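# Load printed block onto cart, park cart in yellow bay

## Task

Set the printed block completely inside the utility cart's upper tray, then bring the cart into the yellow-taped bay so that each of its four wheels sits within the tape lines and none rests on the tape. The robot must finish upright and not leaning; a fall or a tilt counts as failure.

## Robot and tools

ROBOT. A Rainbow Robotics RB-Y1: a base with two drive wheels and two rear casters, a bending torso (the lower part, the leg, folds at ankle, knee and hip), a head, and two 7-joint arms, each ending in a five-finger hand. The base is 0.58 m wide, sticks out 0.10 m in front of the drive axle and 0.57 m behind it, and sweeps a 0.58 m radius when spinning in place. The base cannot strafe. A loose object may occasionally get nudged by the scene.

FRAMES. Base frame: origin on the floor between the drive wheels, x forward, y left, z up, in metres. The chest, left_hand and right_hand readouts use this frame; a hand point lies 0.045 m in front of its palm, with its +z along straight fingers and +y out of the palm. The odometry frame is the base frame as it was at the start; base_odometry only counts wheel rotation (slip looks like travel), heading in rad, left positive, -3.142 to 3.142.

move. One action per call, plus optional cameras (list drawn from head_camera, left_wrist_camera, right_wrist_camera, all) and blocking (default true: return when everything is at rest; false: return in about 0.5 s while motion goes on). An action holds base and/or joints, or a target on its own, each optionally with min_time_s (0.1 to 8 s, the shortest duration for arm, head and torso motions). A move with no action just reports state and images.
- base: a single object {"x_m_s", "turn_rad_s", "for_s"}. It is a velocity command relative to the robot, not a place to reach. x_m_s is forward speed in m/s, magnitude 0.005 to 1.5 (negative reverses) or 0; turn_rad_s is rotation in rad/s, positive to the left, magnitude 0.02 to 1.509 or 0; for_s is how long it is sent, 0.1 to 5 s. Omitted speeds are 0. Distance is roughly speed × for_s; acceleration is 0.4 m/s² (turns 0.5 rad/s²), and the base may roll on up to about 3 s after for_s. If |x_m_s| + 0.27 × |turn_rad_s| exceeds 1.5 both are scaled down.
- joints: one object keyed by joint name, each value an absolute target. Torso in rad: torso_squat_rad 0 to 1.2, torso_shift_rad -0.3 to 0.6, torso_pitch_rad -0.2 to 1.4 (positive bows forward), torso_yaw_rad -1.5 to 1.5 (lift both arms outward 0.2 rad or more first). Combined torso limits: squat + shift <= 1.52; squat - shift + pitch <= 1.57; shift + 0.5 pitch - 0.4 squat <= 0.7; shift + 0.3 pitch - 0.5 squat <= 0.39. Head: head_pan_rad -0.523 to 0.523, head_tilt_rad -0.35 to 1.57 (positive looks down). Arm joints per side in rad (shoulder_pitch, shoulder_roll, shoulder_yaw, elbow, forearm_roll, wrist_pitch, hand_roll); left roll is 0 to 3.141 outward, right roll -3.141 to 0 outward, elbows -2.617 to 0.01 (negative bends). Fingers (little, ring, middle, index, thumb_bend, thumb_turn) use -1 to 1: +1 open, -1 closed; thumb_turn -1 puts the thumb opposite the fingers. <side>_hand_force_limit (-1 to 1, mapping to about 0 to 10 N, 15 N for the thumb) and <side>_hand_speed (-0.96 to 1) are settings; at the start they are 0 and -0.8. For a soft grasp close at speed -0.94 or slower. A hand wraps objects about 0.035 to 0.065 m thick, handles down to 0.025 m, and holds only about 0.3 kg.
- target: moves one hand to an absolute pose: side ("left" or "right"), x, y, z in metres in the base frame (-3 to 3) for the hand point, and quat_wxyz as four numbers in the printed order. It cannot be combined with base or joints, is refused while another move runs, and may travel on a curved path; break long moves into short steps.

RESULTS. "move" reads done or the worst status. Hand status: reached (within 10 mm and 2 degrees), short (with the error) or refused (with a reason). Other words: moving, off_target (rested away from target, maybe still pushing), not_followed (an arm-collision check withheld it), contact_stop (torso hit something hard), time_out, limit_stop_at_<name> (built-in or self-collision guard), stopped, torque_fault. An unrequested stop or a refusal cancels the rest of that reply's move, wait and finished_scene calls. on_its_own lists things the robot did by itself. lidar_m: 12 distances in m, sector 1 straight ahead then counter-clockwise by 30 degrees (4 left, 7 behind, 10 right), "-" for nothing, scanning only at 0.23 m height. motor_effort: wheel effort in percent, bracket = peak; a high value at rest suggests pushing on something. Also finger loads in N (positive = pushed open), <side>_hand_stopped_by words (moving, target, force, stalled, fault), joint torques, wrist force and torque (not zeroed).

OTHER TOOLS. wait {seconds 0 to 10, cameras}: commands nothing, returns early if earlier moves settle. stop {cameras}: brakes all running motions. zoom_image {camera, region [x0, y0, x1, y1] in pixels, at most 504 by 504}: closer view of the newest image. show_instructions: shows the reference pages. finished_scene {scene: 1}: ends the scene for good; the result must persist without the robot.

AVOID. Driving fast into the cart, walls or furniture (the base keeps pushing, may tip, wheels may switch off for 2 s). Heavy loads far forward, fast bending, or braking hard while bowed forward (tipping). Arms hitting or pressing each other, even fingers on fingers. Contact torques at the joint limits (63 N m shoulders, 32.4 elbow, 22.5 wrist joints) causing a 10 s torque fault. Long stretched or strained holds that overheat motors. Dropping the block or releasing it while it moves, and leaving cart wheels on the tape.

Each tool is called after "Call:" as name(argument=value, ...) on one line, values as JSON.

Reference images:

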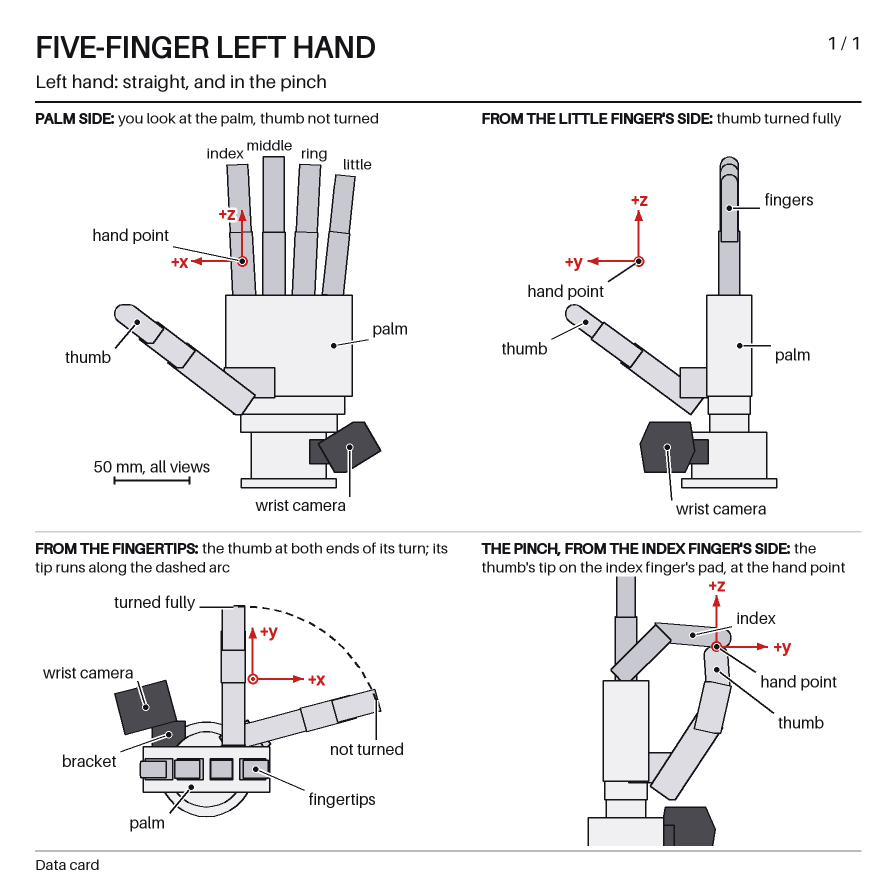

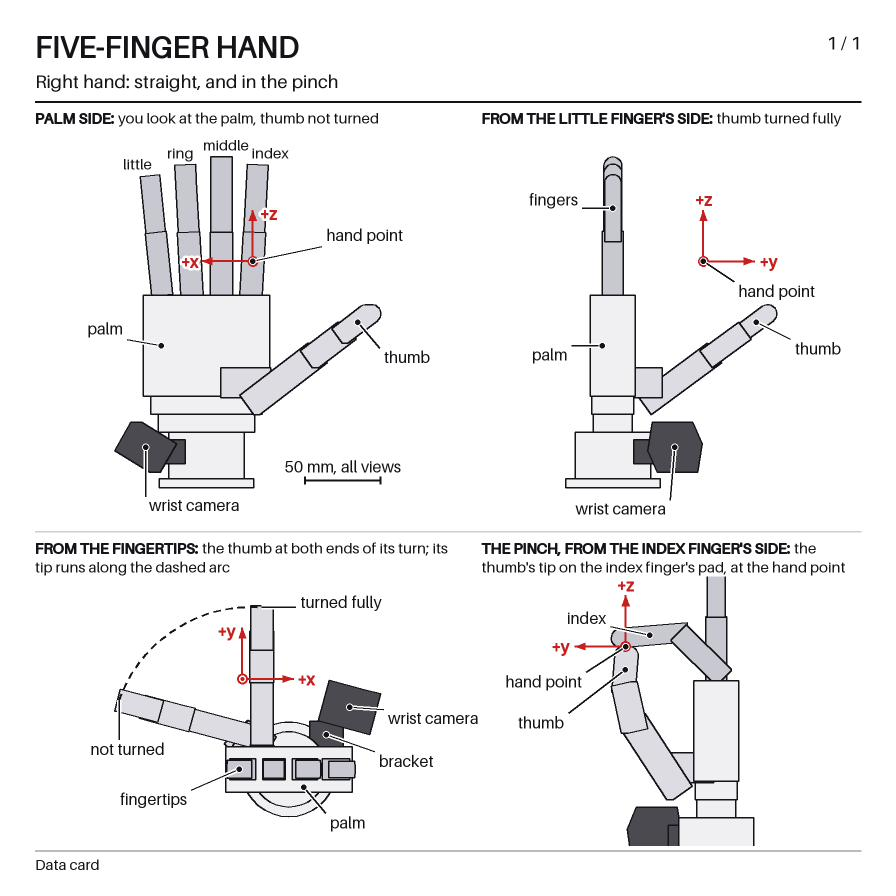

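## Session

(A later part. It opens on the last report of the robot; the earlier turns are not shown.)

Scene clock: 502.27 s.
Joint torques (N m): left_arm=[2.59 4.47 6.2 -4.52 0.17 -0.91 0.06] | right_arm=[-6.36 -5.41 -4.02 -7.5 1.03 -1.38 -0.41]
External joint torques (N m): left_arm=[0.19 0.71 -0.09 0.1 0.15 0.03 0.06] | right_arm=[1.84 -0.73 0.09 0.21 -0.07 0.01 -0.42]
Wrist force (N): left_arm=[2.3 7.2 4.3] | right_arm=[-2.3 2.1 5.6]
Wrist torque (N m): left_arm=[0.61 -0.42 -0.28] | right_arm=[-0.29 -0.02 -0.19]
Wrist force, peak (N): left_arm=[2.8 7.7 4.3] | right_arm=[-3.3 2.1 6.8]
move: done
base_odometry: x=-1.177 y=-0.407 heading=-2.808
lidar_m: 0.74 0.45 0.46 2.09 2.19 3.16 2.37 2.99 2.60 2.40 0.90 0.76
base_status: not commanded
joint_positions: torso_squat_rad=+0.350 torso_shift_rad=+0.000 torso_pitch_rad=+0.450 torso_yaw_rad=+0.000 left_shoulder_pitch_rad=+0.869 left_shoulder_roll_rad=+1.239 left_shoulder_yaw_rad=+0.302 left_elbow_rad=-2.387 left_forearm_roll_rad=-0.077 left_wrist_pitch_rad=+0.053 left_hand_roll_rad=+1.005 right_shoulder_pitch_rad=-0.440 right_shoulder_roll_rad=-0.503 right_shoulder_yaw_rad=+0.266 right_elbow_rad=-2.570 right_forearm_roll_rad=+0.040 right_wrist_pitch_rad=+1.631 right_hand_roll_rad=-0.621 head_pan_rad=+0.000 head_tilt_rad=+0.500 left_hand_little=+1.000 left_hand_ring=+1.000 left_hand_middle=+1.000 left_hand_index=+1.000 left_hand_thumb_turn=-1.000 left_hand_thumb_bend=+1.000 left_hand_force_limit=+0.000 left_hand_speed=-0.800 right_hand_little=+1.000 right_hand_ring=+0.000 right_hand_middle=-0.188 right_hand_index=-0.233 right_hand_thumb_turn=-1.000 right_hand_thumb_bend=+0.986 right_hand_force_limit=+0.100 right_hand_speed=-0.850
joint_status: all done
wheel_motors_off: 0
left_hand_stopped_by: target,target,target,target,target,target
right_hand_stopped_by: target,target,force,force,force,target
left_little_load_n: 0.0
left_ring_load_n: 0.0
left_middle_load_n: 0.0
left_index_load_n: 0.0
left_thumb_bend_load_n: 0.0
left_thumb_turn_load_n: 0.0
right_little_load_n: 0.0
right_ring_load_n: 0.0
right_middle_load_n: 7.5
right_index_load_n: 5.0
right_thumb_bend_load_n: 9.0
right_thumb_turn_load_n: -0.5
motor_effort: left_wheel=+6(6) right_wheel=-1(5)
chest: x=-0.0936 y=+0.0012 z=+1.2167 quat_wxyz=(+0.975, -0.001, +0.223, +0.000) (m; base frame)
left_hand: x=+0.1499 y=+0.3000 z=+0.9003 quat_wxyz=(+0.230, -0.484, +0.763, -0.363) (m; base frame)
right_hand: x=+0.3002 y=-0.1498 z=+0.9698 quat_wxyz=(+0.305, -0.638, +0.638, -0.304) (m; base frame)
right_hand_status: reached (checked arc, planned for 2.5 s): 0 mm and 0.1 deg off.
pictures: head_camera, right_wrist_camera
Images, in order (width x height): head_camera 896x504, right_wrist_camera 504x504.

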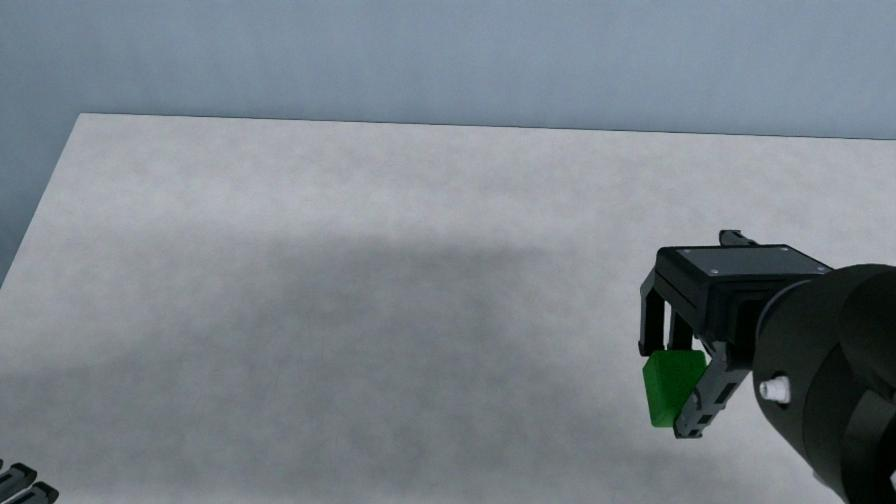

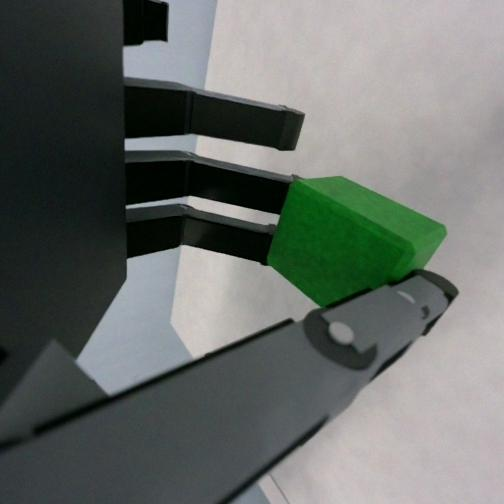

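Call:
move(base={"x_m_s": -0.35, "for_s": 3.4})

Call:
move(joints={"torso_pitch_rad": 0.0, "head_tilt_rad": 0.6}, min_time_s=2, cameras=["head_camera", "right_wrist_camera"])

Scene clock: 515.40 s.
Joint torques (N m): left_arm=[2.23 4.26 5.79 -4.58 0.23 -0.78 0.03] | right_arm=[-7.7 -5.53 -3.56 -7.1 0.87 -1.43 -0.4]
External joint torques (N m): left_arm=[-0.17 0.49 -0.51 0.04 0.21 0.16 0.04] | right_arm=[0.5 -0.84 0.55 0.61 -0.23 -0.04 -0.41]
Wrist force (N): left_arm=[2.5 7.2 4.0] | right_arm=[-2.0 2.1 5.6]
Wrist torque (N m): left_arm=[0.63 -0.45 -0.29] | right_arm=[-0.28 -0.03 -0.14]
Wrist force, peak (N): left_arm=[2.3 7.9 4.4] | right_arm=[-3.6 1.6 6.9]
move: done
base_odometry: x=-0.052 y=-0.017 heading=-2.807
lidar_m: 1.54 2.04 2.17 2.14 2.29 3.29 1.23 1.44 2.31 2.47 2.59 1.69
base_status: done (sent for 3.4 of 3.4 s)
joint_positions: torso_squat_rad=+0.350 torso_shift_rad=+0.000 torso_pitch_rad=+0.450 torso_yaw_rad=+0.000 left_shoulder_pitch_rad=+0.869 left_shoulder_roll_rad=+1.239 left_shoulder_yaw_rad=+0.302 left_elbow_rad=-2.387 left_forearm_roll_rad=-0.077 left_wrist_pitch_rad=+0.053 left_hand_roll_rad=+1.005 right_shoulder_pitch_rad=-0.440 right_shoulder_roll_rad=-0.503 right_shoulder_yaw_rad=+0.265 right_elbow_rad=-2.570 right_forearm_roll_rad=+0.040 right_wrist_pitch_rad=+1.631 right_hand_roll_rad=-0.621 head_pan_rad=+0.000 head_tilt_rad=+0.500 left_hand_little=+1.000 left_hand_ring=+1.000 left_hand_middle=+1.000 left_hand_index=+1.000 left_hand_thumb_turn=-1.000 left_hand_thumb_bend=+1.000 left_hand_force_limit=+0.000 left_hand_speed=-0.800 right_hand_little=+1.000 right_hand_ring=+0.000 right_hand_middle=-0.188 right_hand_index=-0.233 right_hand_thumb_turn=-1.000 right_hand_thumb_bend=+0.986 right_hand_force_limit=+0.100 right_hand_speed=-0.850
joint_status: not commanded
wheel_motors_off: 0
left_hand_stopped_by: target,target,target,target,target,target
right_hand_stopped_by: target,target,force,force,force,target
left_little_load_n: 0.0
left_ring_load_n: 0.0
left_middle_load_n: 0.0
left_index_load_n: 0.0
left_thumb_bend_load_n: 0.0
left_thumb_turn_load_n: 0.0
right_little_load_n: 0.0
right_ring_load_n: 0.0
right_middle_load_n: 7.5
right_index_load_n: 5.0
right_thumb_bend_load_n: 9.0
right_thumb_turn_load_n: 0.0
motor_effort: left_wheel=+6(34) right_wheel=-4(20)
chest: x=-0.0935 y=+0.0012 z=+1.2167 quat_wxyz=(+0.975, -0.001, +0.223, +0.000) (m; base frame)
left_hand: x=+0.1499 y=+0.3000 z=+0.9002 quat_wxyz=(+0.230, -0.484, +0.763, -0.362) (m; base frame)
right_hand: x=+0.3002 y=-0.1499 z=+0.9697 quat_wxyz=(+0.304, -0.639, +0.638, -0.304) (m; base frame)
pictures: none

Scene clock: 517.77 s.
Joint torques (N m): left_arm=[-1.76 8.3 8.44 -3.88 0.23 -0.69 0.16] | right_arm=[-13.66 -6.17 -4.41 -4.29 0.98 -1.83 -0.35]
External joint torques (N m): left_arm=[0.6 0.14 -0.37 0.52 0.23 0.08 0.17] | right_arm=[-0.13 -1.01 0.74 0.36 -0.29 -0.09 -0.36]
Wrist force (N): left_arm=[3.4 8.0 2.6] | right_arm=[-3.0 3.5 3.4]
Wrist torque (N m): left_arm=[0.74 -0.56 -0.27] | right_arm=[-0.06 0.16 -0.17]
Wrist force, peak (N): left_arm=[3.6 8.7 2.4] | right_arm=[-3.1 2.6 6.1]
move: done
base_odometry: x=-0.052 y=-0.017 heading=-2.807
lidar_m: 1.55 2.05 2.17 2.13 2.29 3.29 1.23 1.44 2.31 2.47 2.59 1.69
base_status: not commanded
joint_positions: torso_squat_rad=+0.350 torso_shift_rad=+0.000 torso_pitch_rad=+0.000 torso_yaw_rad=+0.000 left_shoulder_pitch_rad=+0.869 left_shoulder_roll_rad=+1.239 left_shoulder_yaw_rad=+0.302 left_elbow_rad=-2.387 left_forearm_roll_rad=-0.077 left_wrist_pitch_rad=+0.053 left_hand_roll_rad=+1.005 right_shoulder_pitch_rad=-0.440 right_shoulder_roll_rad=-0.503 right_shoulder_yaw_rad=+0.265 right_elbow_rad=-2.570 right_forearm_roll_rad=+0.040 right_wrist_pitch_rad=+1.631 right_hand_roll_rad=-0.621 head_pan_rad=+0.000 head_tilt_rad=+0.600 left_hand_little=+1.000 left_hand_ring=+1.000 left_hand_middle=+1.000 left_hand_index=+1.000 left_hand_thumb_turn=-1.000 left_hand_thumb_bend=+1.000 left_hand_force_limit=+0.000 left_hand_speed=-0.800 right_hand_little=+1.000 right_hand_ring=+0.000 right_hand_middle=-0.188 right_hand_index=-0.233 right_hand_thumb_turn=-1.000 right_hand_thumb_bend=+0.986 right_hand_force_limit=+0.100 right_hand_speed=-0.850
joint_status: all done
wheel_motors_off: 0
left_hand_stopped_by: target,target,target,target,target,target
right_hand_stopped_by: target,target,force,force,force,target
left_little_load_n: 0.0
left_ring_load_n: 0.0
left_middle_load_n: 0.0
left_index_load_n: 0.0
left_thumb_bend_load_n: 0.0
left_thumb_turn_load_n: 0.0
right_little_load_n: 0.0
right_ring_load_n: 0.0
right_middle_load_n: 7.0
right_index_load_n: 5.0
right_thumb_bend_load_n: 9.0
right_thumb_turn_load_n: 0.0
motor_effort: left_wheel=+6(6) right_wheel=-4(6)
chest: x=-0.2281 y=+0.0012 z=+1.2475 quat_wxyz=(+1.000, -0.001, +0.000, +0.000) (m; base frame)
left_hand: x=+0.1287 y=+0.3001 z=+1.0683 quat_wxyz=(+0.395, -0.391, +0.692, -0.461) (m; base frame)
right_hand: x=+0.2340 y=-0.1497 z=+1.1963 quat_wxyz=(+0.439, -0.555, +0.554, -0.438) (m; base frame)
pictures: head_camera, right_wrist_camera
Images, in order (width x height): head_camera 896x504, right_wrist_camera 504x504.

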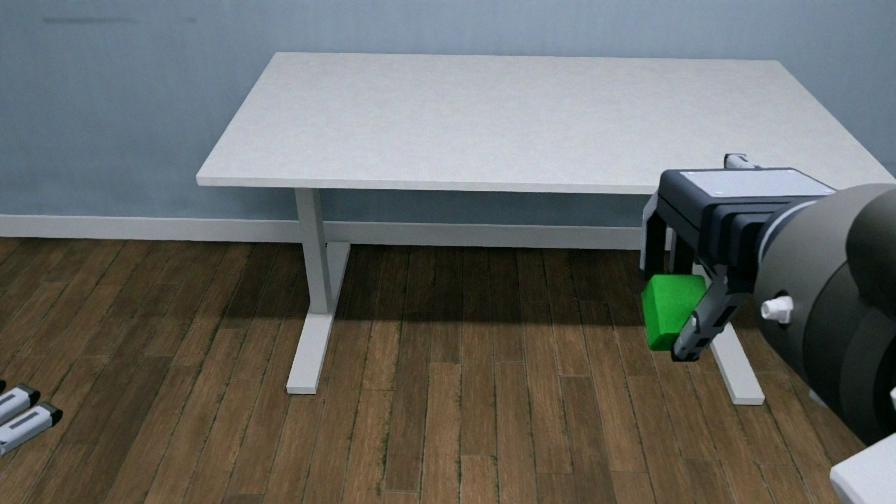

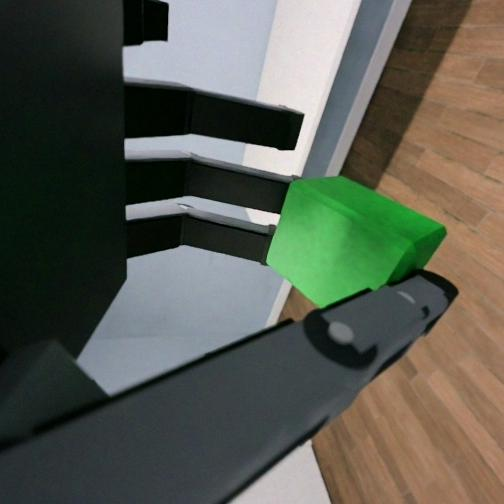

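Call:
move(base={"turn_rad_s": -1.0, "for_s": 3.0333}, joints={"head_tilt_rad": 0.6}, cameras=["head_camera"])

Scene clock: 593.13 s.
Joint torques (N m): left_arm=[-2.12 8.04 9.08 -4.02 -0.14 -0.8 0.19] | right_arm=[-13.5 -5.94 -4.35 -4.31 1.05 -1.81 -0.33]
External joint torques (N m): left_arm=[0.24 -0.12 0.27 0.38 -0.14 -0.03 0.2] | right_arm=[0.03 -0.78 0.81 0.34 -0.23 -0.07 -0.34]
Wrist force (N): left_arm=[3.7 7.9 2.1] | right_arm=[-2.0 3.1 3.4]
Wrist torque (N m): left_arm=[0.74 -0.61 -0.27] | right_arm=[-0.15 0.00 -0.14]
Wrist force, peak (N): left_arm=[3.7 8.7 2.4] | right_arm=[-2.7 4.3 3.6]
move: done
base_odometry: x=-0.052 y=-0.017 heading=+0.443
lidar_m: 1.20 2.67 2.32 2.47 2.39 1.71 1.54 2.14 2.14 2.11 2.37 1.62
base_status: done (sent for 3.03 of 3.03 s)
joint_positions: torso_squat_rad=+0.350 torso_shift_rad=+0.000 torso_pitch_rad=+0.000 torso_yaw_rad=+0.000 left_shoulder_pitch_rad=+0.869 left_shoulder_roll_rad=+1.239 left_shoulder_yaw_rad=+0.302 left_elbow_rad=-2.387 left_forearm_roll_rad=-0.077 left_wrist_pitch_rad=+0.053 left_hand_roll_rad=+1.005 right_shoulder_pitch_rad=-0.440 right_shoulder_roll_rad=-0.503 right_shoulder_yaw_rad=+0.265 right_elbow_rad=-2.570 right_forearm_roll_rad=+0.040 right_wrist_pitch_rad=+1.631 right_hand_roll_rad=-0.621 head_pan_rad=+0.000 head_tilt_rad=+0.600 left_hand_little=+1.000 left_hand_ring=+1.000 left_hand_middle=+1.000 left_hand_index=+1.000 left_hand_thumb_turn=-1.000 left_hand_thumb_bend=+1.000 left_hand_force_limit=+0.000 left_hand_speed=-0.800 right_hand_little=+1.000 right_hand_ring=+0.000 right_hand_middle=-0.188 right_hand_index=-0.233 right_hand_thumb_turn=-1.000 right_hand_thumb_bend=+0.986 right_hand_force_limit=+0.100 right_hand_speed=-0.850
joint_status: all done
wheel_motors_off: 0
left_hand_stopped_by: target,target,target,target,target,target
right_hand_stopped_by: target,target,force,force,force,target
left_little_load_n: 0.0
left_ring_load_n: 0.0
left_middle_load_n: -0.5
left_index_load_n: 0.0
left_thumb_bend_load_n: 0.0
left_thumb_turn_load_n: 0.0
right_little_load_n: 0.0
right_ring_load_n: 0.0
right_middle_load_n: 7.5
right_index_load_n: 5.0
right_thumb_bend_load_n: 9.0
right_thumb_turn_load_n: 0.0
motor_effort: left_wheel=+8(33) right_wheel=+3(22)
chest: x=-0.2281 y=+0.0012 z=+1.2475 quat_wxyz=(+1.000, -0.001, +0.000, +0.000) (m; base frame)
left_hand: x=+0.1287 y=+0.3001 z=+1.0683 quat_wxyz=(+0.395, -0.391, +0.692, -0.461) (m; base frame)
right_hand: x=+0.2339 y=-0.1497 z=+1.1963 quat_wxyz=(+0.439, -0.555, +0.554, -0.438) (m; base frame)
pictures: head_camera
Images, in order (width x height): head_camera 896x504.

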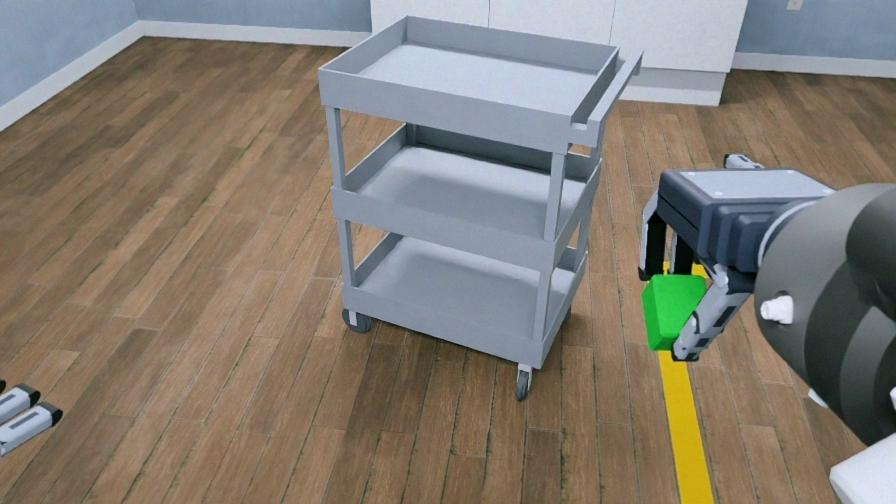

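Call:
move(base={"turn_rad_s": 0.5, "for_s": 0.9333})

Call:
move(base={"x_m_s": 0.35, "for_s": 2.5333})

Call:
move(base={"turn_rad_s": -0.6, "for_s": 1.5}, joints={"torso_pitch_rad": 0.45, "head_tilt_rad": 0.45}, min_time_s=2.5, cameras=["head_camera"])

Scene clock: 637.07 s.
Joint torques (N m): left_arm=[-2.73 8.17 8.37 -4 0.48 -0.84 0.07] | right_arm=[-13.43 -5.92 -4.56 -4.28 1.07 -1.82 -0.36]
External joint torques (N m): left_arm=[-0.37 0.01 -0.44 0.39 0.48 -0.07 0.09] | right_arm=[0.1 -0.77 0.59 0.37 -0.21 -0.08 -0.37]
Wrist force (N): left_arm=[3.5 8.2 2.1] | right_arm=[-2.8 3.7 3.1]
Wrist torque (N m): left_arm=[0.81 -0.58 -0.25] | right_arm=[-0.01 0.13 -0.16]
Wrist force, peak (N): left_arm=[4.0 8.6 1.9] | right_arm=[-3.0 4.0 3.8]
move: done
base_odometry: x=-0.052 y=-0.017 heading=+0.878
lidar_m: 3.26 2.30 2.48 2.57 1.71 1.56 2.08 2.16 2.11 2.28 3.33 1.20
base_status: done (sent for 0.93 of 0.93 s)
joint_positions: torso_squat_rad=+0.350 torso_shift_rad=+0.000 torso_pitch_rad=+0.000 torso_yaw_rad=+0.000 left_shoulder_pitch_rad=+0.869 left_shoulder_roll_rad=+1.239 left_shoulder_yaw_rad=+0.302 left_elbow_rad=-2.387 left_forearm_roll_rad=-0.077 left_wrist_pitch_rad=+0.053 left_hand_roll_rad=+1.005 right_shoulder_pitch_rad=-0.440 right_shoulder_roll_rad=-0.503 right_shoulder_yaw_rad=+0.265 right_elbow_rad=-2.570 right_forearm_roll_rad=+0.040 right_wrist_pitch_rad=+1.631 right_hand_roll_rad=-0.621 head_pan_rad=+0.000 head_tilt_rad=+0.600 left_hand_little=+1.000 left_hand_ring=+1.000 left_hand_middle=+1.000 left_hand_index=+1.000 left_hand_thumb_turn=-1.000 left_hand_thumb_bend=+1.000 left_hand_force_limit=+0.000 left_hand_speed=-0.800 right_hand_little=+1.000 right_hand_ring=+0.000 right_hand_middle=-0.188 right_hand_index=-0.233 right_hand_thumb_turn=-1.000 right_hand_thumb_bend=+0.986 right_hand_force_limit=+0.100 right_hand_speed=-0.850
joint_status: not commanded
wheel_motors_off: 0
left_hand_stopped_by: target,target,target,target,target,target
right_hand_stopped_by: target,target,force,force,force,target
left_little_load_n: 0.0
left_ring_load_n: 0.0
left_middle_load_n: 0.0
left_index_load_n: -0.5
left_thumb_bend_load_n: 0.0
left_thumb_turn_load_n: 0.0
right_little_load_n: 0.0
right_ring_load_n: 0.0
right_middle_load_n: 7.5
right_index_load_n: 5.0
right_thumb_bend_load_n: 9.0
right_thumb_turn_load_n: 0.0
motor_effort: left_wheel=-4(26) right_wheel=+10(18)
chest: x=-0.2281 y=+0.0011 z=+1.2475 quat_wxyz=(+1.000, -0.001, +0.000, +0.000) (m; base frame)
left_hand: x=+0.1287 y=+0.3001 z=+1.0683 quat_wxyz=(+0.395, -0.391, +0.692, -0.461) (m; base frame)
right_hand: x=+0.2339 y=-0.1497 z=+1.1963 quat_wxyz=(+0.439, -0.555, +0.554, -0.438) (m; base frame)
pictures: none

Scene clock: 640.77 s.
Joint torques (N m): left_arm=[-1.75 8.03 9.14 -4.25 0.09 -0.83 0.19] | right_arm=[-13.62 -5.91 -4.54 -4.25 1.08 -1.75 -0.44]
External joint torques (N m): left_arm=[0.61 -0.13 0.33 0.15 0.09 -0.06 0.2] | right_arm=[-0.08 -0.75 0.61 0.4 -0.2 -0.01 -0.45]
Wrist force (N): left_arm=[3.5 8.1 2.2] | right_arm=[-2.3 3.3 3.0]
Wrist torque (N m): left_arm=[0.78 -0.55 -0.26] | right_arm=[-0.09 0.06 -0.12]
Wrist force, peak (N): left_arm=[3.2 9.0 2.4] | right_arm=[-2.7 3.6 4.0]
move: done
base_odometry: x=+0.514 y=+0.665 heading=+0.878
lidar_m: 2.59 1.87 1.66 2.11 2.72 2.26 2.42 2.70 2.65 0.74 1.09 0.63
base_status: done (sent for 2.53 of 2.53 s)
joint_positions: torso_squat_rad=+0.350 torso_shift_rad=+0.000 torso_pitch_rad=+0.000 torso_yaw_rad=+0.000 left_shoulder_pitch_rad=+0.869 left_shoulder_roll_rad=+1.239 left_shoulder_yaw_rad=+0.302 left_elbow_rad=-2.387 left_forearm_roll_rad=-0.077 left_wrist_pitch_rad=+0.053 left_hand_roll_rad=+1.005 right_shoulder_pitch_rad=-0.440 right_shoulder_roll_rad=-0.503 right_shoulder_yaw_rad=+0.265 right_elbow_rad=-2.570 right_forearm_roll_rad=+0.040 right_wrist_pitch_rad=+1.631 right_hand_roll_rad=-0.621 head_pan_rad=+0.000 head_tilt_rad=+0.600 left_hand_little=+1.000 left_hand_ring=+1.000 left_hand_middle=+1.000 left_hand_index=+1.000 left_hand_thumb_turn=-1.000 left_hand_thumb_bend=+1.000 left_hand_force_limit=+0.000 left_hand_speed=-0.800 right_hand_little=+1.000 right_hand_ring=+0.000 right_hand_middle=-0.188 right_hand_index=-0.233 right_hand_thumb_turn=-1.000 right_hand_thumb_bend=+0.986 right_hand_force_limit=+0.100 right_hand_speed=-0.850
joint_status: not commanded
wheel_motors_off: 0
left_hand_stopped_by: target,target,target,target,target,target
right_hand_stopped_by: target,target,force,force,force,target
left_little_load_n: 0.0
left_ring_load_n: 0.0
left_middle_load_n: -0.5
left_index_load_n: 0.0
left_thumb_bend_load_n: -0.5
left_thumb_turn_load_n: 0.0
right_little_load_n: 0.0
right_ring_load_n: 0.0
right_middle_load_n: 7.5
right_index_load_n: 5.0
right_thumb_bend_load_n: 9.0
right_thumb_turn_load_n: 0.0
motor_effort: left_wheel=+6(33) right_wheel=-6(33)
chest: x=-0.2279 y=+0.0011 z=+1.2475 quat_wxyz=(+1.000, -0.001, +0.000, +0.000) (m; base frame)
left_hand: x=+0.1288 y=+0.3001 z=+1.0683 quat_wxyz=(+0.395, -0.391, +0.692, -0.461) (m; base frame)
right_hand: x=+0.2341 y=-0.1497 z=+1.1962 quat_wxyz=(+0.439, -0.555, +0.554, -0.438) (m; base frame)
pictures: none

Scene clock: 643.77 s.
Joint torques (N m): left_arm=[2.84 3.21 5.67 -4.04 -0.01 -0.91 0.36] | right_arm=[-7.91 -5.19 -3.32 -6.97 0.81 -1.51 -0.4]
External joint torques (N m): left_arm=[0.44 -0.55 -0.63 0.57 -0.03 0.02 0.36] | right_arm=[0.28 -0.5 0.79 0.75 -0.29 -0.12 -0.41]
Wrist force (N): left_arm=[2.7 7.6 4.2] | right_arm=[-2.0 1.9 5.6]
Wrist torque (N m): left_arm=[0.67 -0.44 -0.28] | right_arm=[-0.37 -0.03 -0.16]
Wrist force, peak (N): left_arm=[3.4 8.5 2.5] | right_arm=[-2.0 2.7 6.3]
move: done
base_odometry: x=+0.514 y=+0.665 heading=-0.021
lidar_m: 0.61 0.64 2.34 1.68 1.99 2.26 2.24 2.40 3.03 2.65 2.64 0.74
base_status: done (sent for 1.5 of 1.5 s)
joint_positions: torso_squat_rad=+0.350 torso_shift_rad=+0.000 torso_pitch_rad=+0.450 torso_yaw_rad=+0.000 left_shoulder_pitch_rad=+0.869 left_shoulder_roll_rad=+1.239 left_shoulder_yaw_rad=+0.302 left_elbow_rad=-2.387 left_forearm_roll_rad=-0.077 left_wrist_pitch_rad=+0.053 left_hand_roll_rad=+1.005 right_shoulder_pitch_rad=-0.440 right_shoulder_roll_rad=-0.503 right_shoulder_yaw_rad=+0.265 right_elbow_rad=-2.570 right_forearm_roll_rad=+0.040 right_wrist_pitch_rad=+1.631 right_hand_roll_rad=-0.621 head_pan_rad=+0.000 head_tilt_rad=+0.450 left_hand_little=+1.000 left_hand_ring=+1.000 left_hand_middle=+1.000 left_hand_index=+1.000 left_hand_thumb_turn=-1.000 left_hand_thumb_bend=+1.000 left_hand_force_limit=+0.000 left_hand_speed=-0.800 right_hand_little=+1.000 right_hand_ring=+0.000 right_hand_middle=-0.188 right_hand_index=-0.233 right_hand_thumb_turn=-1.000 right_hand_thumb_bend=+0.986 right_hand_force_limit=+0.100 right_hand_speed=-0.850
joint_status: all done
wheel_motors_off: 0
left_hand_stopped_by: target,target,target,target,target,target
right_hand_stopped_by: target,target,force,force,force,target
left_little_load_n: 0.0
left_ring_load_n: 0.0
left_middle_load_n: 0.0
left_index_load_n: 0.0
left_thumb_bend_load_n: 0.0
left_thumb_turn_load_n: 0.0
right_little_load_n: 0.0
right_ring_load_n: 0.0
right_middle_load_n: 7.5
right_index_load_n: 5.0
right_thumb_bend_load_n: 9.0
right_thumb_turn_load_n: -0.5
motor_effort: left_wheel=+6(29) right_wheel=+3(25)
chest: x=-0.0934 y=+0.0011 z=+1.2167 quat_wxyz=(+0.975, -0.001, +0.223, +0.000) (m; base frame)
left_hand: x=+0.1500 y=+0.3000 z=+0.9002 quat_wxyz=(+0.230, -0.484, +0.763, -0.362) (m; base frame)
right_hand: x=+0.3002 y=-0.1499 z=+0.9696 quat_wxyz=(+0.304, -0.639, +0.638, -0.304) (m; base frame)
pictures: head_camera
Images, in order (width x height): head_camera 896x504.

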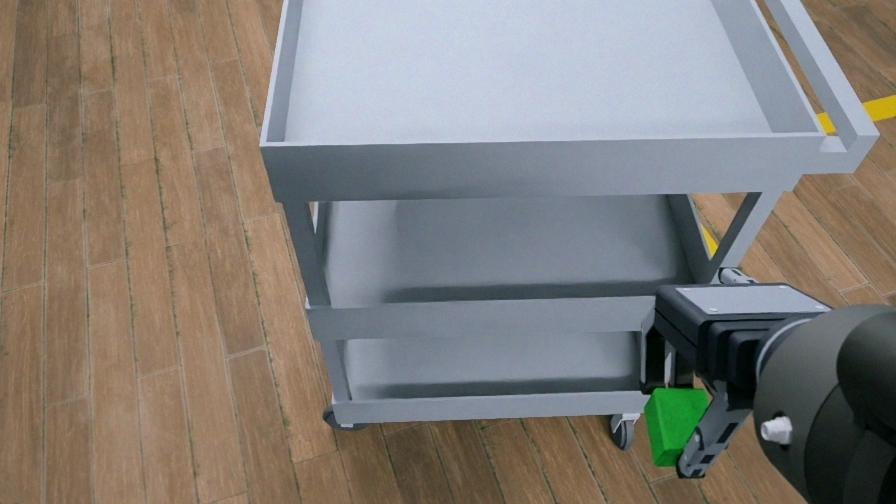

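Call:
move(base={"x_m_s": 0.2, "for_s": 1.8})

Call:
move(target={"side": "right", "x": 0.45, "y": -0.12, "z": 0.92, "quat_wxyz": [0.304, -0.639, 0.639, -0.304]}, min_time_s=1.5)

Call:
move(target={"side": "right", "x": 0.52, "y": -0.1, "z": 0.87, "quat_wxyz": [0.304, -0.639, 0.639, -0.304]}, min_time_s=1.5, cameras=["head_camera", "right_wrist_camera"])

Scene clock: 670.37 s.
Joint torques (N m): left_arm=[2.42 4.01 5.8 -4.21 0.19 -1.03 0.17] | right_arm=[-8.03 -5.11 -3.54 -6.76 0.85 -1.47 -0.38]
External joint torques (N m): left_arm=[0.02 0.25 -0.49 0.41 0.17 -0.1 0.18] | right_arm=[0.16 -0.43 0.57 0.96 -0.25 -0.08 -0.39]
Wrist force (N): left_arm=[2.4 7.5 4.1] | right_arm=[-2.7 2.0 5.9]
Wrist torque (N m): left_arm=[0.67 -0.44 -0.30] | right_arm=[-0.34 0.07 -0.19]
Wrist force, peak (N): left_arm=[2.8 7.6 4.7] | right_arm=[-3.1 2.5 6.6]
move: done
base_odometry: x=+0.874 y=+0.658 heading=-0.022
lidar_m: 0.25 0.26 2.46 1.85 1.80 2.39 2.59 2.69 2.98 2.55 0.48 0.79
base_status: done (sent for 1.8 of 1.8 s)
joint_positions: torso_squat_rad=+0.350 torso_shift_rad=+0.000 torso_pitch_rad=+0.450 torso_yaw_rad=+0.000 left_shoulder_pitch_rad=+0.869 left_shoulder_roll_rad=+1.239 left_shoulder_yaw_rad=+0.302 left_elbow_rad=-2.387 left_forearm_roll_rad=-0.077 left_wrist_pitch_rad=+0.053 left_hand_roll_rad=+1.005 right_shoulder_pitch_rad=-0.440 right_shoulder_roll_rad=-0.503 right_shoulder_yaw_rad=+0.265 right_elbow_rad=-2.570 right_forearm_roll_rad=+0.040 right_wrist_pitch_rad=+1.631 right_hand_roll_rad=-0.621 head_pan_rad=+0.000 head_tilt_rad=+0.450 left_hand_little=+1.000 left_hand_ring=+1.000 left_hand_middle=+1.000 left_hand_index=+1.000 left_hand_thumb_turn=-1.000 left_hand_thumb_bend=+1.000 left_hand_force_limit=+0.000 left_hand_speed=-0.800 right_hand_little=+1.000 right_hand_ring=+0.000 right_hand_middle=-0.188 right_hand_index=-0.233 right_hand_thumb_turn=-1.000 right_hand_thumb_bend=+0.986 right_hand_force_limit=+0.100 right_hand_speed=-0.850
joint_status: not commanded
wheel_motors_off: 0
left_hand_stopped_by: target,target,target,target,target,target
right_hand_stopped_by: target,target,force,force,force,target
left_little_load_n: 0.0
left_ring_load_n: 0.0
left_middle_load_n: 0.0
left_index_load_n: 0.0
left_thumb_bend_load_n: 0.0
left_thumb_turn_load_n: 0.0
right_little_load_n: 0.0
right_ring_load_n: 0.0
right_middle_load_n: 7.5
right_index_load_n: 5.0
right_thumb_bend_load_n: 8.5
right_thumb_turn_load_n: 0.0
motor_effort: left_wheel=-3(34) right_wheel=+2(23)
chest: x=-0.0934 y=+0.0011 z=+1.2167 quat_wxyz=(+0.975, -0.001, +0.223, +0.000) (m; base frame)
left_hand: x=+0.1499 y=+0.3000 z=+0.9001 quat_wxyz=(+0.230, -0.484, +0.763, -0.362) (m; base frame)
right_hand: x=+0.3002 y=-0.1499 z=+0.9696 quat_wxyz=(+0.304, -0.639, +0.638, -0.304) (m; base frame)
pictures: none

Scene clock: 672.20 s.
Joint torques (N m): left_arm=[2.51 3.72 6.01 -4.66 0.31 -0.96 0.27] | right_arm=[-16.8 -4.16 -4.68 -7.44 0.78 -1.61 0.02]
External joint torques (N m): left_arm=[0.11 -0.05 -0.29 -0.04 0.29 -0.02 0.28] | right_arm=[-0.22 0.81 0.16 1.65 -0.28 -0.18 0.01]
Wrist force (N): left_arm=[2.1 7.5 4.2] | right_arm=[-2.8 2.3 5.8]
Wrist torque (N m): left_arm=[0.64 -0.40 -0.30] | right_arm=[-0.27 0.07 -0.10]
Wrist force, peak (N): left_arm=[2.9 8.0 4.0] | right_arm=[-2.9 1.6 6.9]
move: done
base_odometry: x=+0.874 y=+0.658 heading=-0.022
lidar_m: 0.25 0.27 2.45 1.85 1.80 2.38 2.59 2.69 2.98 2.55 0.48 0.80
base_status: not commanded
joint_positions: torso_squat_rad=+0.350 torso_shift_rad=+0.000 torso_pitch_rad=+0.450 torso_yaw_rad=+0.000 left_shoulder_pitch_rad=+0.869 left_shoulder_roll_rad=+1.239 left_shoulder_yaw_rad=+0.302 left_elbow_rad=-2.387 left_forearm_roll_rad=-0.077 left_wrist_pitch_rad=+0.053 left_hand_roll_rad=+1.005 right_shoulder_pitch_rad=-0.803 right_shoulder_roll_rad=-0.396 right_shoulder_yaw_rad=+0.252 right_elbow_rad=-1.853 right_forearm_roll_rad=+0.015 right_wrist_pitch_rad=+1.290 right_hand_roll_rad=-0.585 head_pan_rad=+0.000 head_tilt_rad=+0.450 left_hand_little=+1.000 left_hand_ring=+1.000 left_hand_middle=+1.000 left_hand_index=+1.000 left_hand_thumb_turn=-1.000 left_hand_thumb_bend=+1.000 left_hand_force_limit=+0.000 left_hand_speed=-0.800 right_hand_little=+1.000 right_hand_ring=+0.000 right_hand_middle=-0.188 right_hand_index=-0.233 right_hand_thumb_turn=-1.000 right_hand_thumb_bend=+0.986 right_hand_force_limit=+0.100 right_hand_speed=-0.850
joint_status: all done
wheel_motors_off: 0
left_hand_stopped_by: target,target,target,target,target,target
right_hand_stopped_by: target,target,force,force,force,target
left_little_load_n: -0.5
left_ring_load_n: 0.0
left_middle_load_n: 0.0
left_index_load_n: 0.0
left_thumb_bend_load_n: 0.0
left_thumb_turn_load_n: 0.0
right_little_load_n: 0.0
right_ring_load_n: 0.0
right_middle_load_n: 7.5
right_index_load_n: 5.0
right_thumb_bend_load_n: 9.0
right_thumb_turn_load_n: 0.0
motor_effort: left_wheel=-3(4) right_wheel=+1(5)
chest: x=-0.0935 y=+0.0011 z=+1.2167 quat_wxyz=(+0.975, -0.001, +0.223, +0.000) (m; base frame)
left_hand: x=+0.1499 y=+0.3000 z=+0.9001 quat_wxyz=(+0.230, -0.484, +0.763, -0.362) (m; base frame)
right_hand: x=+0.4500 y=-0.1200 z=+0.9202 quat_wxyz=(+0.304, -0.639, +0.638, -0.304) (m; base frame)
right_hand_status: reached (checked arc, planned for 1.5 s): 0 mm and 0.0 deg off.
pictures: none

Scene clock: 674.03 s.
Joint torques (N m): left_arm=[1.82 3 5.98 -4.17 0.26 -0.91 0.17] | right_arm=[-20.93 -4.52 -2.29 -7.82 0.88 -1.63 -0.44]
External joint torques (N m): left_arm=[-0.58 -0.76 -0.31 0.45 0.25 0.02 0.18] | right_arm=[-0.31 0.61 1.77 1.88 -0.1 -0.22 -0.45]
Wrist force (N): left_arm=[2.7 7.6 4.1] | right_arm=[-2.3 1.7 6.1]
Wrist torque (N m): left_arm=[0.66 -0.50 -0.29] | right_arm=[-0.38 -0.04 -0.18]
Wrist force, peak (N): left_arm=[2.6 7.8 4.1] | right_arm=[-2.5 2.7 6.8]
move: done
base_odometry: x=+0.874 y=+0.658 heading=-0.022
lidar_m: 0.25 0.26 2.46 1.85 1.79 2.38 2.60 2.68 2.98 2.55 0.48 0.80
base_status: not commanded
joint_positions: torso_squat_rad=+0.350 torso_shift_rad=+0.000 torso_pitch_rad=+0.450 torso_yaw_rad=+0.000 left_shoulder_pitch_rad=+0.869 left_shoulder_roll_rad=+1.239 left_shoulder_yaw_rad=+0.302 left_elbow_rad=-2.387 left_forearm_roll_rad=-0.077 left_wrist_pitch_rad=+0.053 left_hand_roll_rad=+1.005 right_shoulder_pitch_rad=-1.003 right_shoulder_roll_rad=-0.312 right_shoulder_yaw_rad=+0.261 right_elbow_rad=-1.336 right_forearm_roll_rad=+0.053 right_wrist_pitch_rad=+0.988 right_hand_roll_rad=-0.604 head_pan_rad=+0.000 head_tilt_rad=+0.450 left_hand_little=+1.000 left_hand_ring=+1.000 left_hand_middle=+1.000 left_hand_index=+1.000 left_hand_thumb_turn=-1.000 left_hand_thumb_bend=+1.000 left_hand_force_limit=+0.000 left_hand_speed=-0.800 right_hand_little=+1.000 right_hand_ring=+0.000 right_hand_middle=-0.188 right_hand_index=-0.233 right_hand_thumb_turn=-1.000 right_hand_thumb_bend=+0.986 right_hand_force_limit=+0.100 right_hand_speed=-0.850
joint_status: all done
wheel_motors_off: 0
left_hand_stopped_by: target,target,target,target,target,target
right_hand_stopped_by: target,target,force,force,force,target
left_little_load_n: 0.0
left_ring_load_n: 0.0
left_middle_load_n: 0.0
left_index_load_n: 0.0
left_thumb_bend_load_n: 0.0
left_thumb_turn_load_n: 0.0
right_little_load_n: 0.0
right_ring_load_n: 0.0
right_middle_load_n: 7.5
right_index_load_n: 5.0
right_thumb_bend_load_n: 9.0
right_thumb_turn_load_n: 0.0
motor_effort: left_wheel=-3(4) right_wheel=+0(5)
chest: x=-0.0935 y=+0.0011 z=+1.2167 quat_wxyz=(+0.975, -0.001, +0.223, +0.000) (m; base frame)
left_hand: x=+0.1499 y=+0.3000 z=+0.9001 quat_wxyz=(+0.230, -0.484, +0.763, -0.362) (m; base frame)
right_hand: x=+0.5200 y=-0.1001 z=+0.8703 quat_wxyz=(+0.304, -0.638, +0.638, -0.304) (m; base frame)
right_hand_status: reached (checked arc, planned for 1.5 s): 0 mm and 0.0 deg off.
pictures: head_camera, right_wrist_camera
Images, in order (width x height): head_camera 896x504, right_wrist_camera 504x504.

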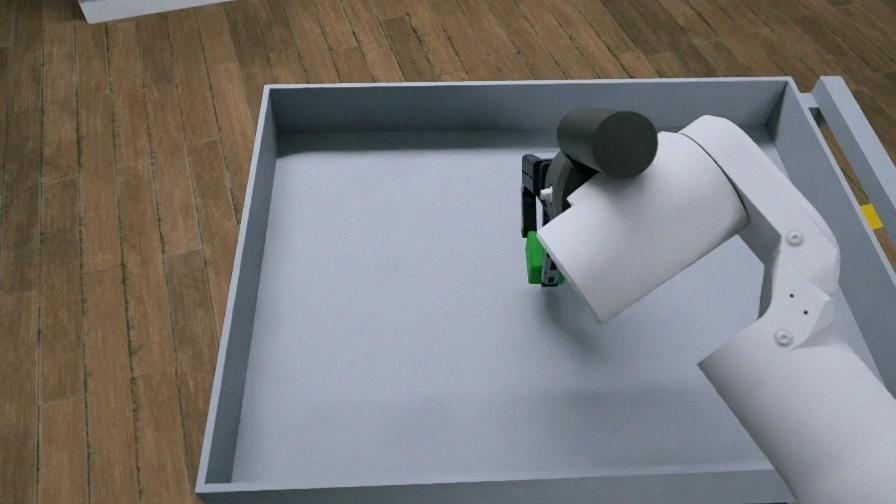

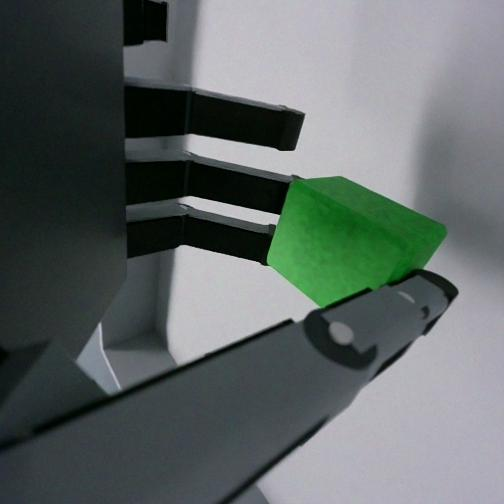

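Call:
move(target={"side": "right", "x": 0.51, "y": -0.1, "z": 0.84, "quat_wxyz": [0.304, -0.639, 0.639, -0.304]}, min_time_s=1)

Call:
move(target={"side": "right", "x": 0.51, "y": -0.1, "z": 0.82, "quat_wxyz": [0.304, -0.639, 0.639, -0.304]}, min_time_s=1, cameras=["right_wrist_camera"])

Scene clock: 681.63 s.
Joint torques (N m): left_arm=[2.42 3.58 5.41 -4.69 0.22 -0.8 0.19] | right_arm=[-18.34 -3.27 -1.93 -7.93 0.89 -1.91 -0.51]
External joint torques (N m): left_arm=[0.02 -0.18 -0.88 -0.08 0.2 0.13 0.2] | right_arm=[1.55 1.37 1.9 1.84 -0.08 -0.54 -0.52]
Wrist force (N): left_arm=[2.7 7.2 4.3] | right_arm=[-2.4 2.3 5.7]
Wrist torque (N m): left_arm=[0.61 -0.47 -0.27] | right_arm=[-0.27 0.01 -0.16]
Wrist force, peak (N): left_arm=[2.9 7.8 4.4] | right_arm=[-3.2 2.6 6.5]
move: done
base_odometry: x=+0.874 y=+0.658 heading=-0.022
lidar_m: 0.25 0.25 2.45 1.84 1.79 2.39 2.59 2.69 2.99 2.54 0.47 0.80
base_status: not commanded
joint_positions: torso_squat_rad=+0.350 torso_shift_rad=+0.000 torso_pitch_rad=+0.450 torso_yaw_rad=+0.000 left_shoulder_pitch_rad=+0.869 left_shoulder_roll_rad=+1.239 left_shoulder_yaw_rad=+0.302 left_elbow_rad=-2.387 left_forearm_roll_rad=-0.077 left_wrist_pitch_rad=+0.053 left_hand_roll_rad=+1.005 right_shoulder_pitch_rad=-0.956 right_shoulder_roll_rad=-0.295 right_shoulder_yaw_rad=+0.279 right_elbow_rad=-1.298 right_forearm_roll_rad=+0.099 right_wrist_pitch_rad=+0.911 right_hand_roll_rad=-0.639 head_pan_rad=+0.000 head_tilt_rad=+0.450 left_hand_little=+1.000 left_hand_ring=+1.000 left_hand_middle=+1.000 left_hand_index=+1.000 left_hand_thumb_turn=-1.000 left_hand_thumb_bend=+1.000 left_hand_force_limit=+0.000 left_hand_speed=-0.800 right_hand_little=+1.000 right_hand_ring=+0.000 right_hand_middle=-0.188 right_hand_index=-0.233 right_hand_thumb_turn=-1.000 right_hand_thumb_bend=+0.986 right_hand_force_limit=+0.100 right_hand_speed=-0.850
joint_status: all done
wheel_motors_off: 0
left_hand_stopped_by: target,target,target,target,target,target
right_hand_stopped_by: target,target,force,force,force,target
left_little_load_n: 0.0
left_ring_load_n: 0.0
left_middle_load_n: 0.0
left_index_load_n: 0.0
left_thumb_bend_load_n: 0.0
left_thumb_turn_load_n: 0.0
right_little_load_n: 0.0
right_ring_load_n: 0.0
right_middle_load_n: 7.5
right_index_load_n: 5.0
right_thumb_bend_load_n: 9.0
right_thumb_turn_load_n: 0.0
motor_effort: left_wheel=-3(4) right_wheel=+1(5)
chest: x=-0.0935 y=+0.0011 z=+1.2167 quat_wxyz=(+0.975, -0.001, +0.223, +0.000) (m; base frame)
left_hand: x=+0.1499 y=+0.3000 z=+0.9001 quat_wxyz=(+0.230, -0.484, +0.763, -0.362) (m; base frame)
right_hand: x=+0.5102 y=-0.1001 z=+0.8407 quat_wxyz=(+0.304, -0.638, +0.638, -0.304) (m; base frame)
right_hand_status: reached (checked arc, planned for 1.0 s): 1 mm and 0.1 deg off.
pictures: none

Scene clock: 682.97 s.
Joint torques (N m): left_arm=[2.53 3.45 6.61 -4.29 0.05 -0.97 0.2] | right_arm=[-1.18 -0.79 2.34 4.48 -1.11 2.96 -0.06]
External joint torques (N m): left_arm=[0.14 -0.33 0.3 0.33 0.03 -0.03 0.21] | right_arm=[18.79 3.74 5.96 14.25 -2.06 4.31 -0.06]
Wrist force (N): left_arm=[2.9 7.4 4.3] | right_arm=[-2.1 -26.5 -17.9]
Wrist torque (N m): left_arm=[0.62 -0.52 -0.26] | right_arm=[-1.40 0.41 -0.58]
Wrist force, peak (N): left_arm=[2.9 7.5 4.3] | right_arm=[-1.4 -24.8 -24.4]
move: done
base_odometry: x=+0.874 y=+0.658 heading=-0.022
lidar_m: 0.25 0.27 2.46 1.85 1.79 2.38 2.60 2.69 2.99 2.55 0.48 0.80
base_status: not commanded
joint_positions: torso_squat_rad=+0.350 torso_shift_rad=-0.001 torso_pitch_rad=+0.448 torso_yaw_rad=+0.000 left_shoulder_pitch_rad=+0.869 left_shoulder_roll_rad=+1.239 left_shoulder_yaw_rad=+0.302 left_elbow_rad=-2.387 left_forearm_roll_rad=-0.077 left_wrist_pitch_rad=+0.053 left_hand_roll_rad=+1.005 right_shoulder_pitch_rad=-0.960 right_shoulder_roll_rad=-0.280 right_shoulder_yaw_rad=+0.285 right_elbow_rad=-1.224 right_forearm_roll_rad=+0.127 right_wrist_pitch_rad=+0.838 right_hand_roll_rad=-0.665 head_pan_rad=+0.000 head_tilt_rad=+0.450 left_hand_little=+1.000 left_hand_ring=+1.000 left_hand_middle=+1.000 left_hand_index=+1.000 left_hand_thumb_turn=-1.000 left_hand_thumb_bend=+1.000 left_hand_force_limit=+0.000 left_hand_speed=-0.800 right_hand_little=+1.000 right_hand_ring=+0.000 right_hand_middle=-0.188 right_hand_index=-0.234 right_hand_thumb_turn=-1.000 right_hand_thumb_bend=+0.986 right_hand_force_limit=+0.100 right_hand_speed=-0.850
joint_status: all done
wheel_motors_off: 0
left_hand_stopped_by: target,target,target,target,target,target
right_hand_stopped_by: target,target,force,force,force,target
left_little_load_n: 0.0
left_ring_load_n: 0.0
left_middle_load_n: 0.0
left_index_load_n: 0.0
left_thumb_bend_load_n: 0.0
left_thumb_turn_load_n: 0.0
right_little_load_n: 0.0
right_ring_load_n: 0.0
right_middle_load_n: 5.0
right_index_load_n: 4.5
right_thumb_bend_load_n: 10.0
right_thumb_turn_load_n: -1.5
motor_effort: left_wheel=-3(4) right_wheel=+2(6)
chest: x=-0.0943 y=+0.0012 z=+1.2169 quat_wxyz=(+0.975, -0.001, +0.222, +0.000) (m; base frame)
left_hand: x=+0.1496 y=+0.3000 z=+0.9007 quat_wxyz=(+0.231, -0.483, +0.762, -0.363) (m; base frame)
right_hand: x=+0.5127 y=-0.0988 z=+0.8258 quat_wxyz=(+0.308, -0.637, +0.637, -0.306) (m; base frame)
right_hand_status: reached (checked arc, planned for 1.0 s): 7 mm and 0.6 deg off.
pictures: right_wrist_camera
Images, in order (width x height): right_wrist_camera 504x504.

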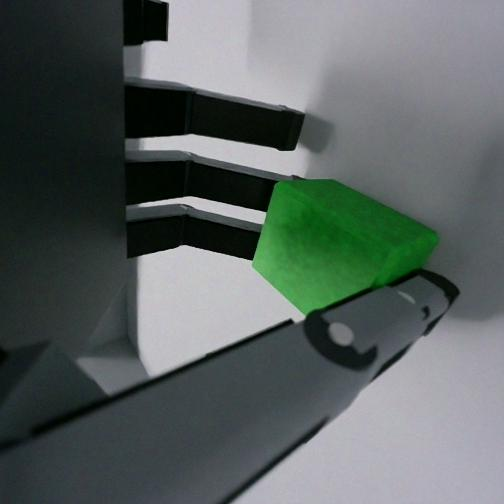

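Call:
move(target={"side": "right", "x": 0.511, "y": -0.1, "z": 0.831, "quat_wxyz": [0.304, -0.639, 0.639, -0.304]}, min_time_s=1, cameras=["right_wrist_camera"])

Scene clock: 690.77 s.
Joint torques (N m): left_arm=[2.76 3.53 6.2 -4.09 0.43 -0.99 0.01] | right_arm=[-20.01 -5.36 -3.89 -8.55 0.51 -1.03 0.13]
External joint torques (N m): left_arm=[0.37 -0.24 -0.1 0.53 0.41 -0.05 0.02] | right_arm=[-0.02 -0.76 -0.19 1.2 -0.44 0.33 0.13]
Wrist force (N): left_arm=[2.6 7.1 4.2] | right_arm=[-2.1 1.4 4.6]
Wrist torque (N m): left_arm=[0.60 -0.49 -0.27] | right_arm=[-0.28 -0.06 -0.08]
Wrist force, peak (N): left_arm=[2.8 7.7 4.5] | right_arm=[-2.0 -26.7 -18.9]
move: done
base_odometry: x=+0.874 y=+0.658 heading=-0.022
lidar_m: 0.25 0.26 2.46 1.85 1.80 2.38 2.59 2.70 2.99 2.55 0.48 0.80
base_status: not commanded
joint_positions: torso_squat_rad=+0.350 torso_shift_rad=+0.000 torso_pitch_rad=+0.449 torso_yaw_rad=+0.000 left_shoulder_pitch_rad=+0.869 left_shoulder_roll_rad=+1.239 left_shoulder_yaw_rad=+0.302 left_elbow_rad=-2.387 left_forearm_roll_rad=-0.077 left_wrist_pitch_rad=+0.053 left_hand_roll_rad=+1.005 right_shoulder_pitch_rad=-0.962 right_shoulder_roll_rad=-0.286 right_shoulder_yaw_rad=+0.283 right_elbow_rad=-1.247 right_forearm_roll_rad=+0.110 right_wrist_pitch_rad=+0.870 right_hand_roll_rad=-0.651 head_pan_rad=+0.000 head_tilt_rad=+0.450 left_hand_little=+1.000 left_hand_ring=+1.000 left_hand_middle=+1.000 left_hand_index=+1.000 left_hand_thumb_turn=-1.000 left_hand_thumb_bend=+1.000 left_hand_force_limit=+0.000 left_hand_speed=-0.800 right_hand_little=+1.000 right_hand_ring=+0.000 right_hand_middle=-0.187 right_hand_index=-0.233 right_hand_thumb_turn=-1.000 right_hand_thumb_bend=+0.986 right_hand_force_limit=+0.100 right_hand_speed=-0.850
joint_status: all done
wheel_motors_off: 0
left_hand_stopped_by: target,target,target,target,target,target
right_hand_stopped_by: target,target,force,force,force,target
left_little_load_n: 0.0
left_ring_load_n: 0.0
left_middle_load_n: 0.0
left_index_load_n: 0.0
left_thumb_bend_load_n: 0.0
left_thumb_turn_load_n: 0.0
right_little_load_n: 0.0
right_ring_load_n: 0.0
right_middle_load_n: 8.5
right_index_load_n: 8.0
right_thumb_bend_load_n: 9.0
right_thumb_turn_load_n: 0.0
motor_effort: left_wheel=-3(4) right_wheel=+3(5)
chest: x=-0.0937 y=+0.0012 z=+1.2167 quat_wxyz=(+0.975, -0.001, +0.223, +0.000) (m; base frame)
left_hand: x=+0.1498 y=+0.3000 z=+0.9003 quat_wxyz=(+0.231, -0.484, +0.763, -0.362) (m; base frame)
right_hand: x=+0.5114 y=-0.0996 z=+0.8301 quat_wxyz=(+0.304, -0.639, +0.638, -0.303) (m; base frame)
right_hand_status: reached (checked arc, planned for 1.0 s): 1 mm and 0.0 deg off.
pictures: right_wrist_camera
Images, in order (width x height): right_wrist_camera 504x504.

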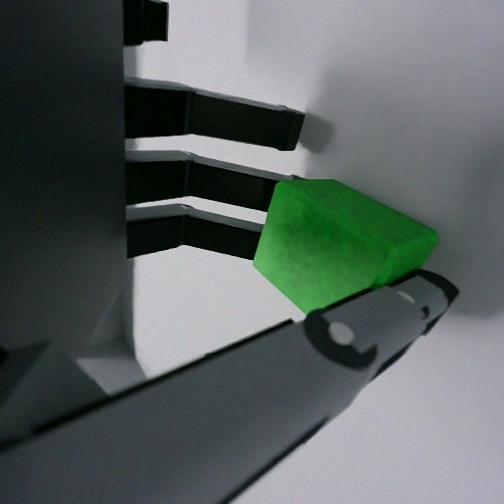

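Call:
move(joints={"right_hand_middle": 0.1, "right_hand_index": 0.1, "right_hand_thumb_bend": 1}, cameras=["right_wrist_camera", "head_camera"])

Scene clock: 695.60 s.
Joint torques (N m): left_arm=[2.39 3.43 6.46 -4.3 0.21 -1.11 0.22] | right_arm=[-12.59 -5.43 -2.88 -3.45 0.32 1.06 0.04]
External joint torques (N m): left_arm=[-0.01 -0.34 0.16 0.32 0.19 -0.17 0.22] | right_arm=[7.44 -0.82 0.83 6.32 -0.64 2.43 0.03]
Wrist force (N): left_arm=[2.5 7.3 3.9] | right_arm=[-5.5 -7.5 -0.1]
Wrist torque (N m): left_arm=[0.63 -0.46 -0.27] | right_arm=[0.00 0.10 -0.27]
Wrist force, peak (N): left_arm=[3.0 7.7 4.4] | right_arm=[-5.8 -6.2 -9.9]
move: done
base_odometry: x=+0.874 y=+0.658 heading=-0.022
lidar_m: 0.26 0.27 2.45 1.85 1.80 2.37 2.59 2.68 2.99 2.55 0.50 0.81
base_status: not commanded
joint_positions: torso_squat_rad=+0.350 torso_shift_rad=+0.000 torso_pitch_rad=+0.449 torso_yaw_rad=+0.000 left_shoulder_pitch_rad=+0.869 left_shoulder_roll_rad=+1.239 left_shoulder_yaw_rad=+0.302 left_elbow_rad=-2.387 left_forearm_roll_rad=-0.077 left_wrist_pitch_rad=+0.053 left_hand_roll_rad=+1.005 right_shoulder_pitch_rad=-0.964 right_shoulder_roll_rad=-0.286 right_shoulder_yaw_rad=+0.283 right_elbow_rad=-1.248 right_forearm_roll_rad=+0.110 right_wrist_pitch_rad=+0.870 right_hand_roll_rad=-0.651 head_pan_rad=+0.000 head_tilt_rad=+0.450 left_hand_little=+1.000 left_hand_ring=+1.000 left_hand_middle=+1.000 left_hand_index=+1.000 left_hand_thumb_turn=-1.000 left_hand_thumb_bend=+1.000 left_hand_force_limit=+0.000 left_hand_speed=-0.800 right_hand_little=+1.000 right_hand_ring=+0.000 right_hand_middle=+0.100 right_hand_index=+0.100 right_hand_thumb_turn=-1.000 right_hand_thumb_bend=+1.000 right_hand_force_limit=+0.100 right_hand_speed=-0.850
joint_status: all done
wheel_motors_off: 0
left_hand_stopped_by: target,target,target,target,target,target
right_hand_stopped_by: target,target,target,target,target,target
left_little_load_n: 0.0
left_ring_load_n: 0.0
left_middle_load_n: 0.0
left_index_load_n: 0.0
left_thumb_bend_load_n: 0.0
left_thumb_turn_load_n: 0.0
right_little_load_n: 0.0
right_ring_load_n: 0.0
right_middle_load_n: 0.5
right_index_load_n: 0.0
right_thumb_bend_load_n: 0.0
right_thumb_turn_load_n: 0.0
motor_effort: left_wheel=-3(4) right_wheel=+4(5)
chest: x=-0.0938 y=+0.0012 z=+1.2168 quat_wxyz=(+0.975, -0.001, +0.223, +0.000) (m; base frame)
left_hand: x=+0.1498 y=+0.3000 z=+0.9003 quat_wxyz=(+0.231, -0.484, +0.763, -0.363) (m; base frame)
right_hand: x=+0.5124 y=-0.0988 z=+0.8318 quat_wxyz=(+0.305, -0.638, +0.638, -0.304) (m; base frame)
pictures: head_camera, right_wrist_camera
Images, in order (width x height): head_camera 896x504, right_wrist_camera 504x504.

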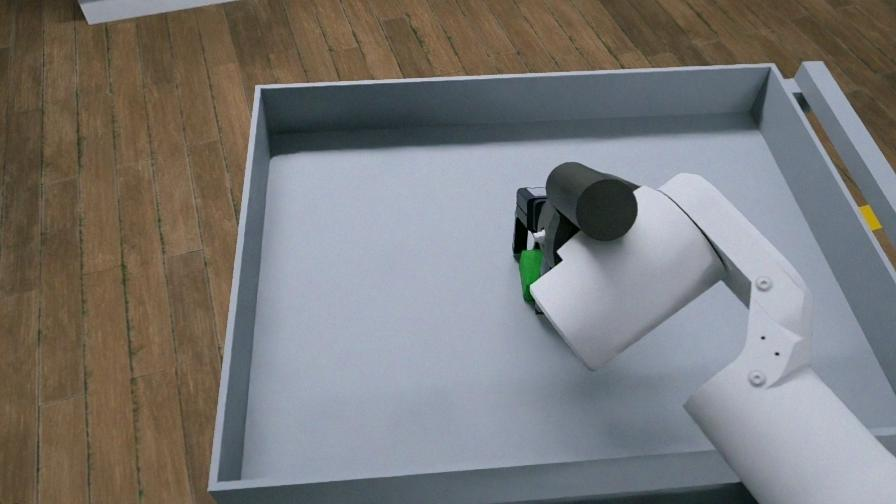

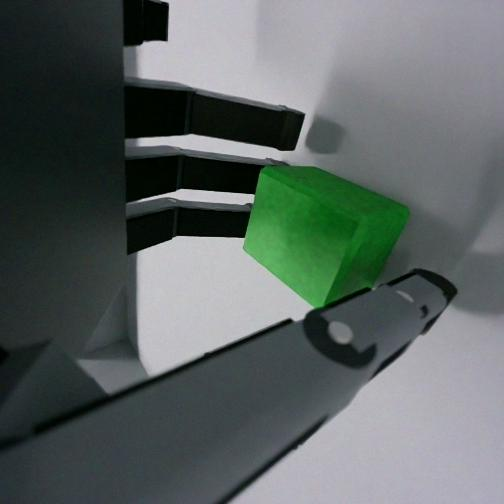

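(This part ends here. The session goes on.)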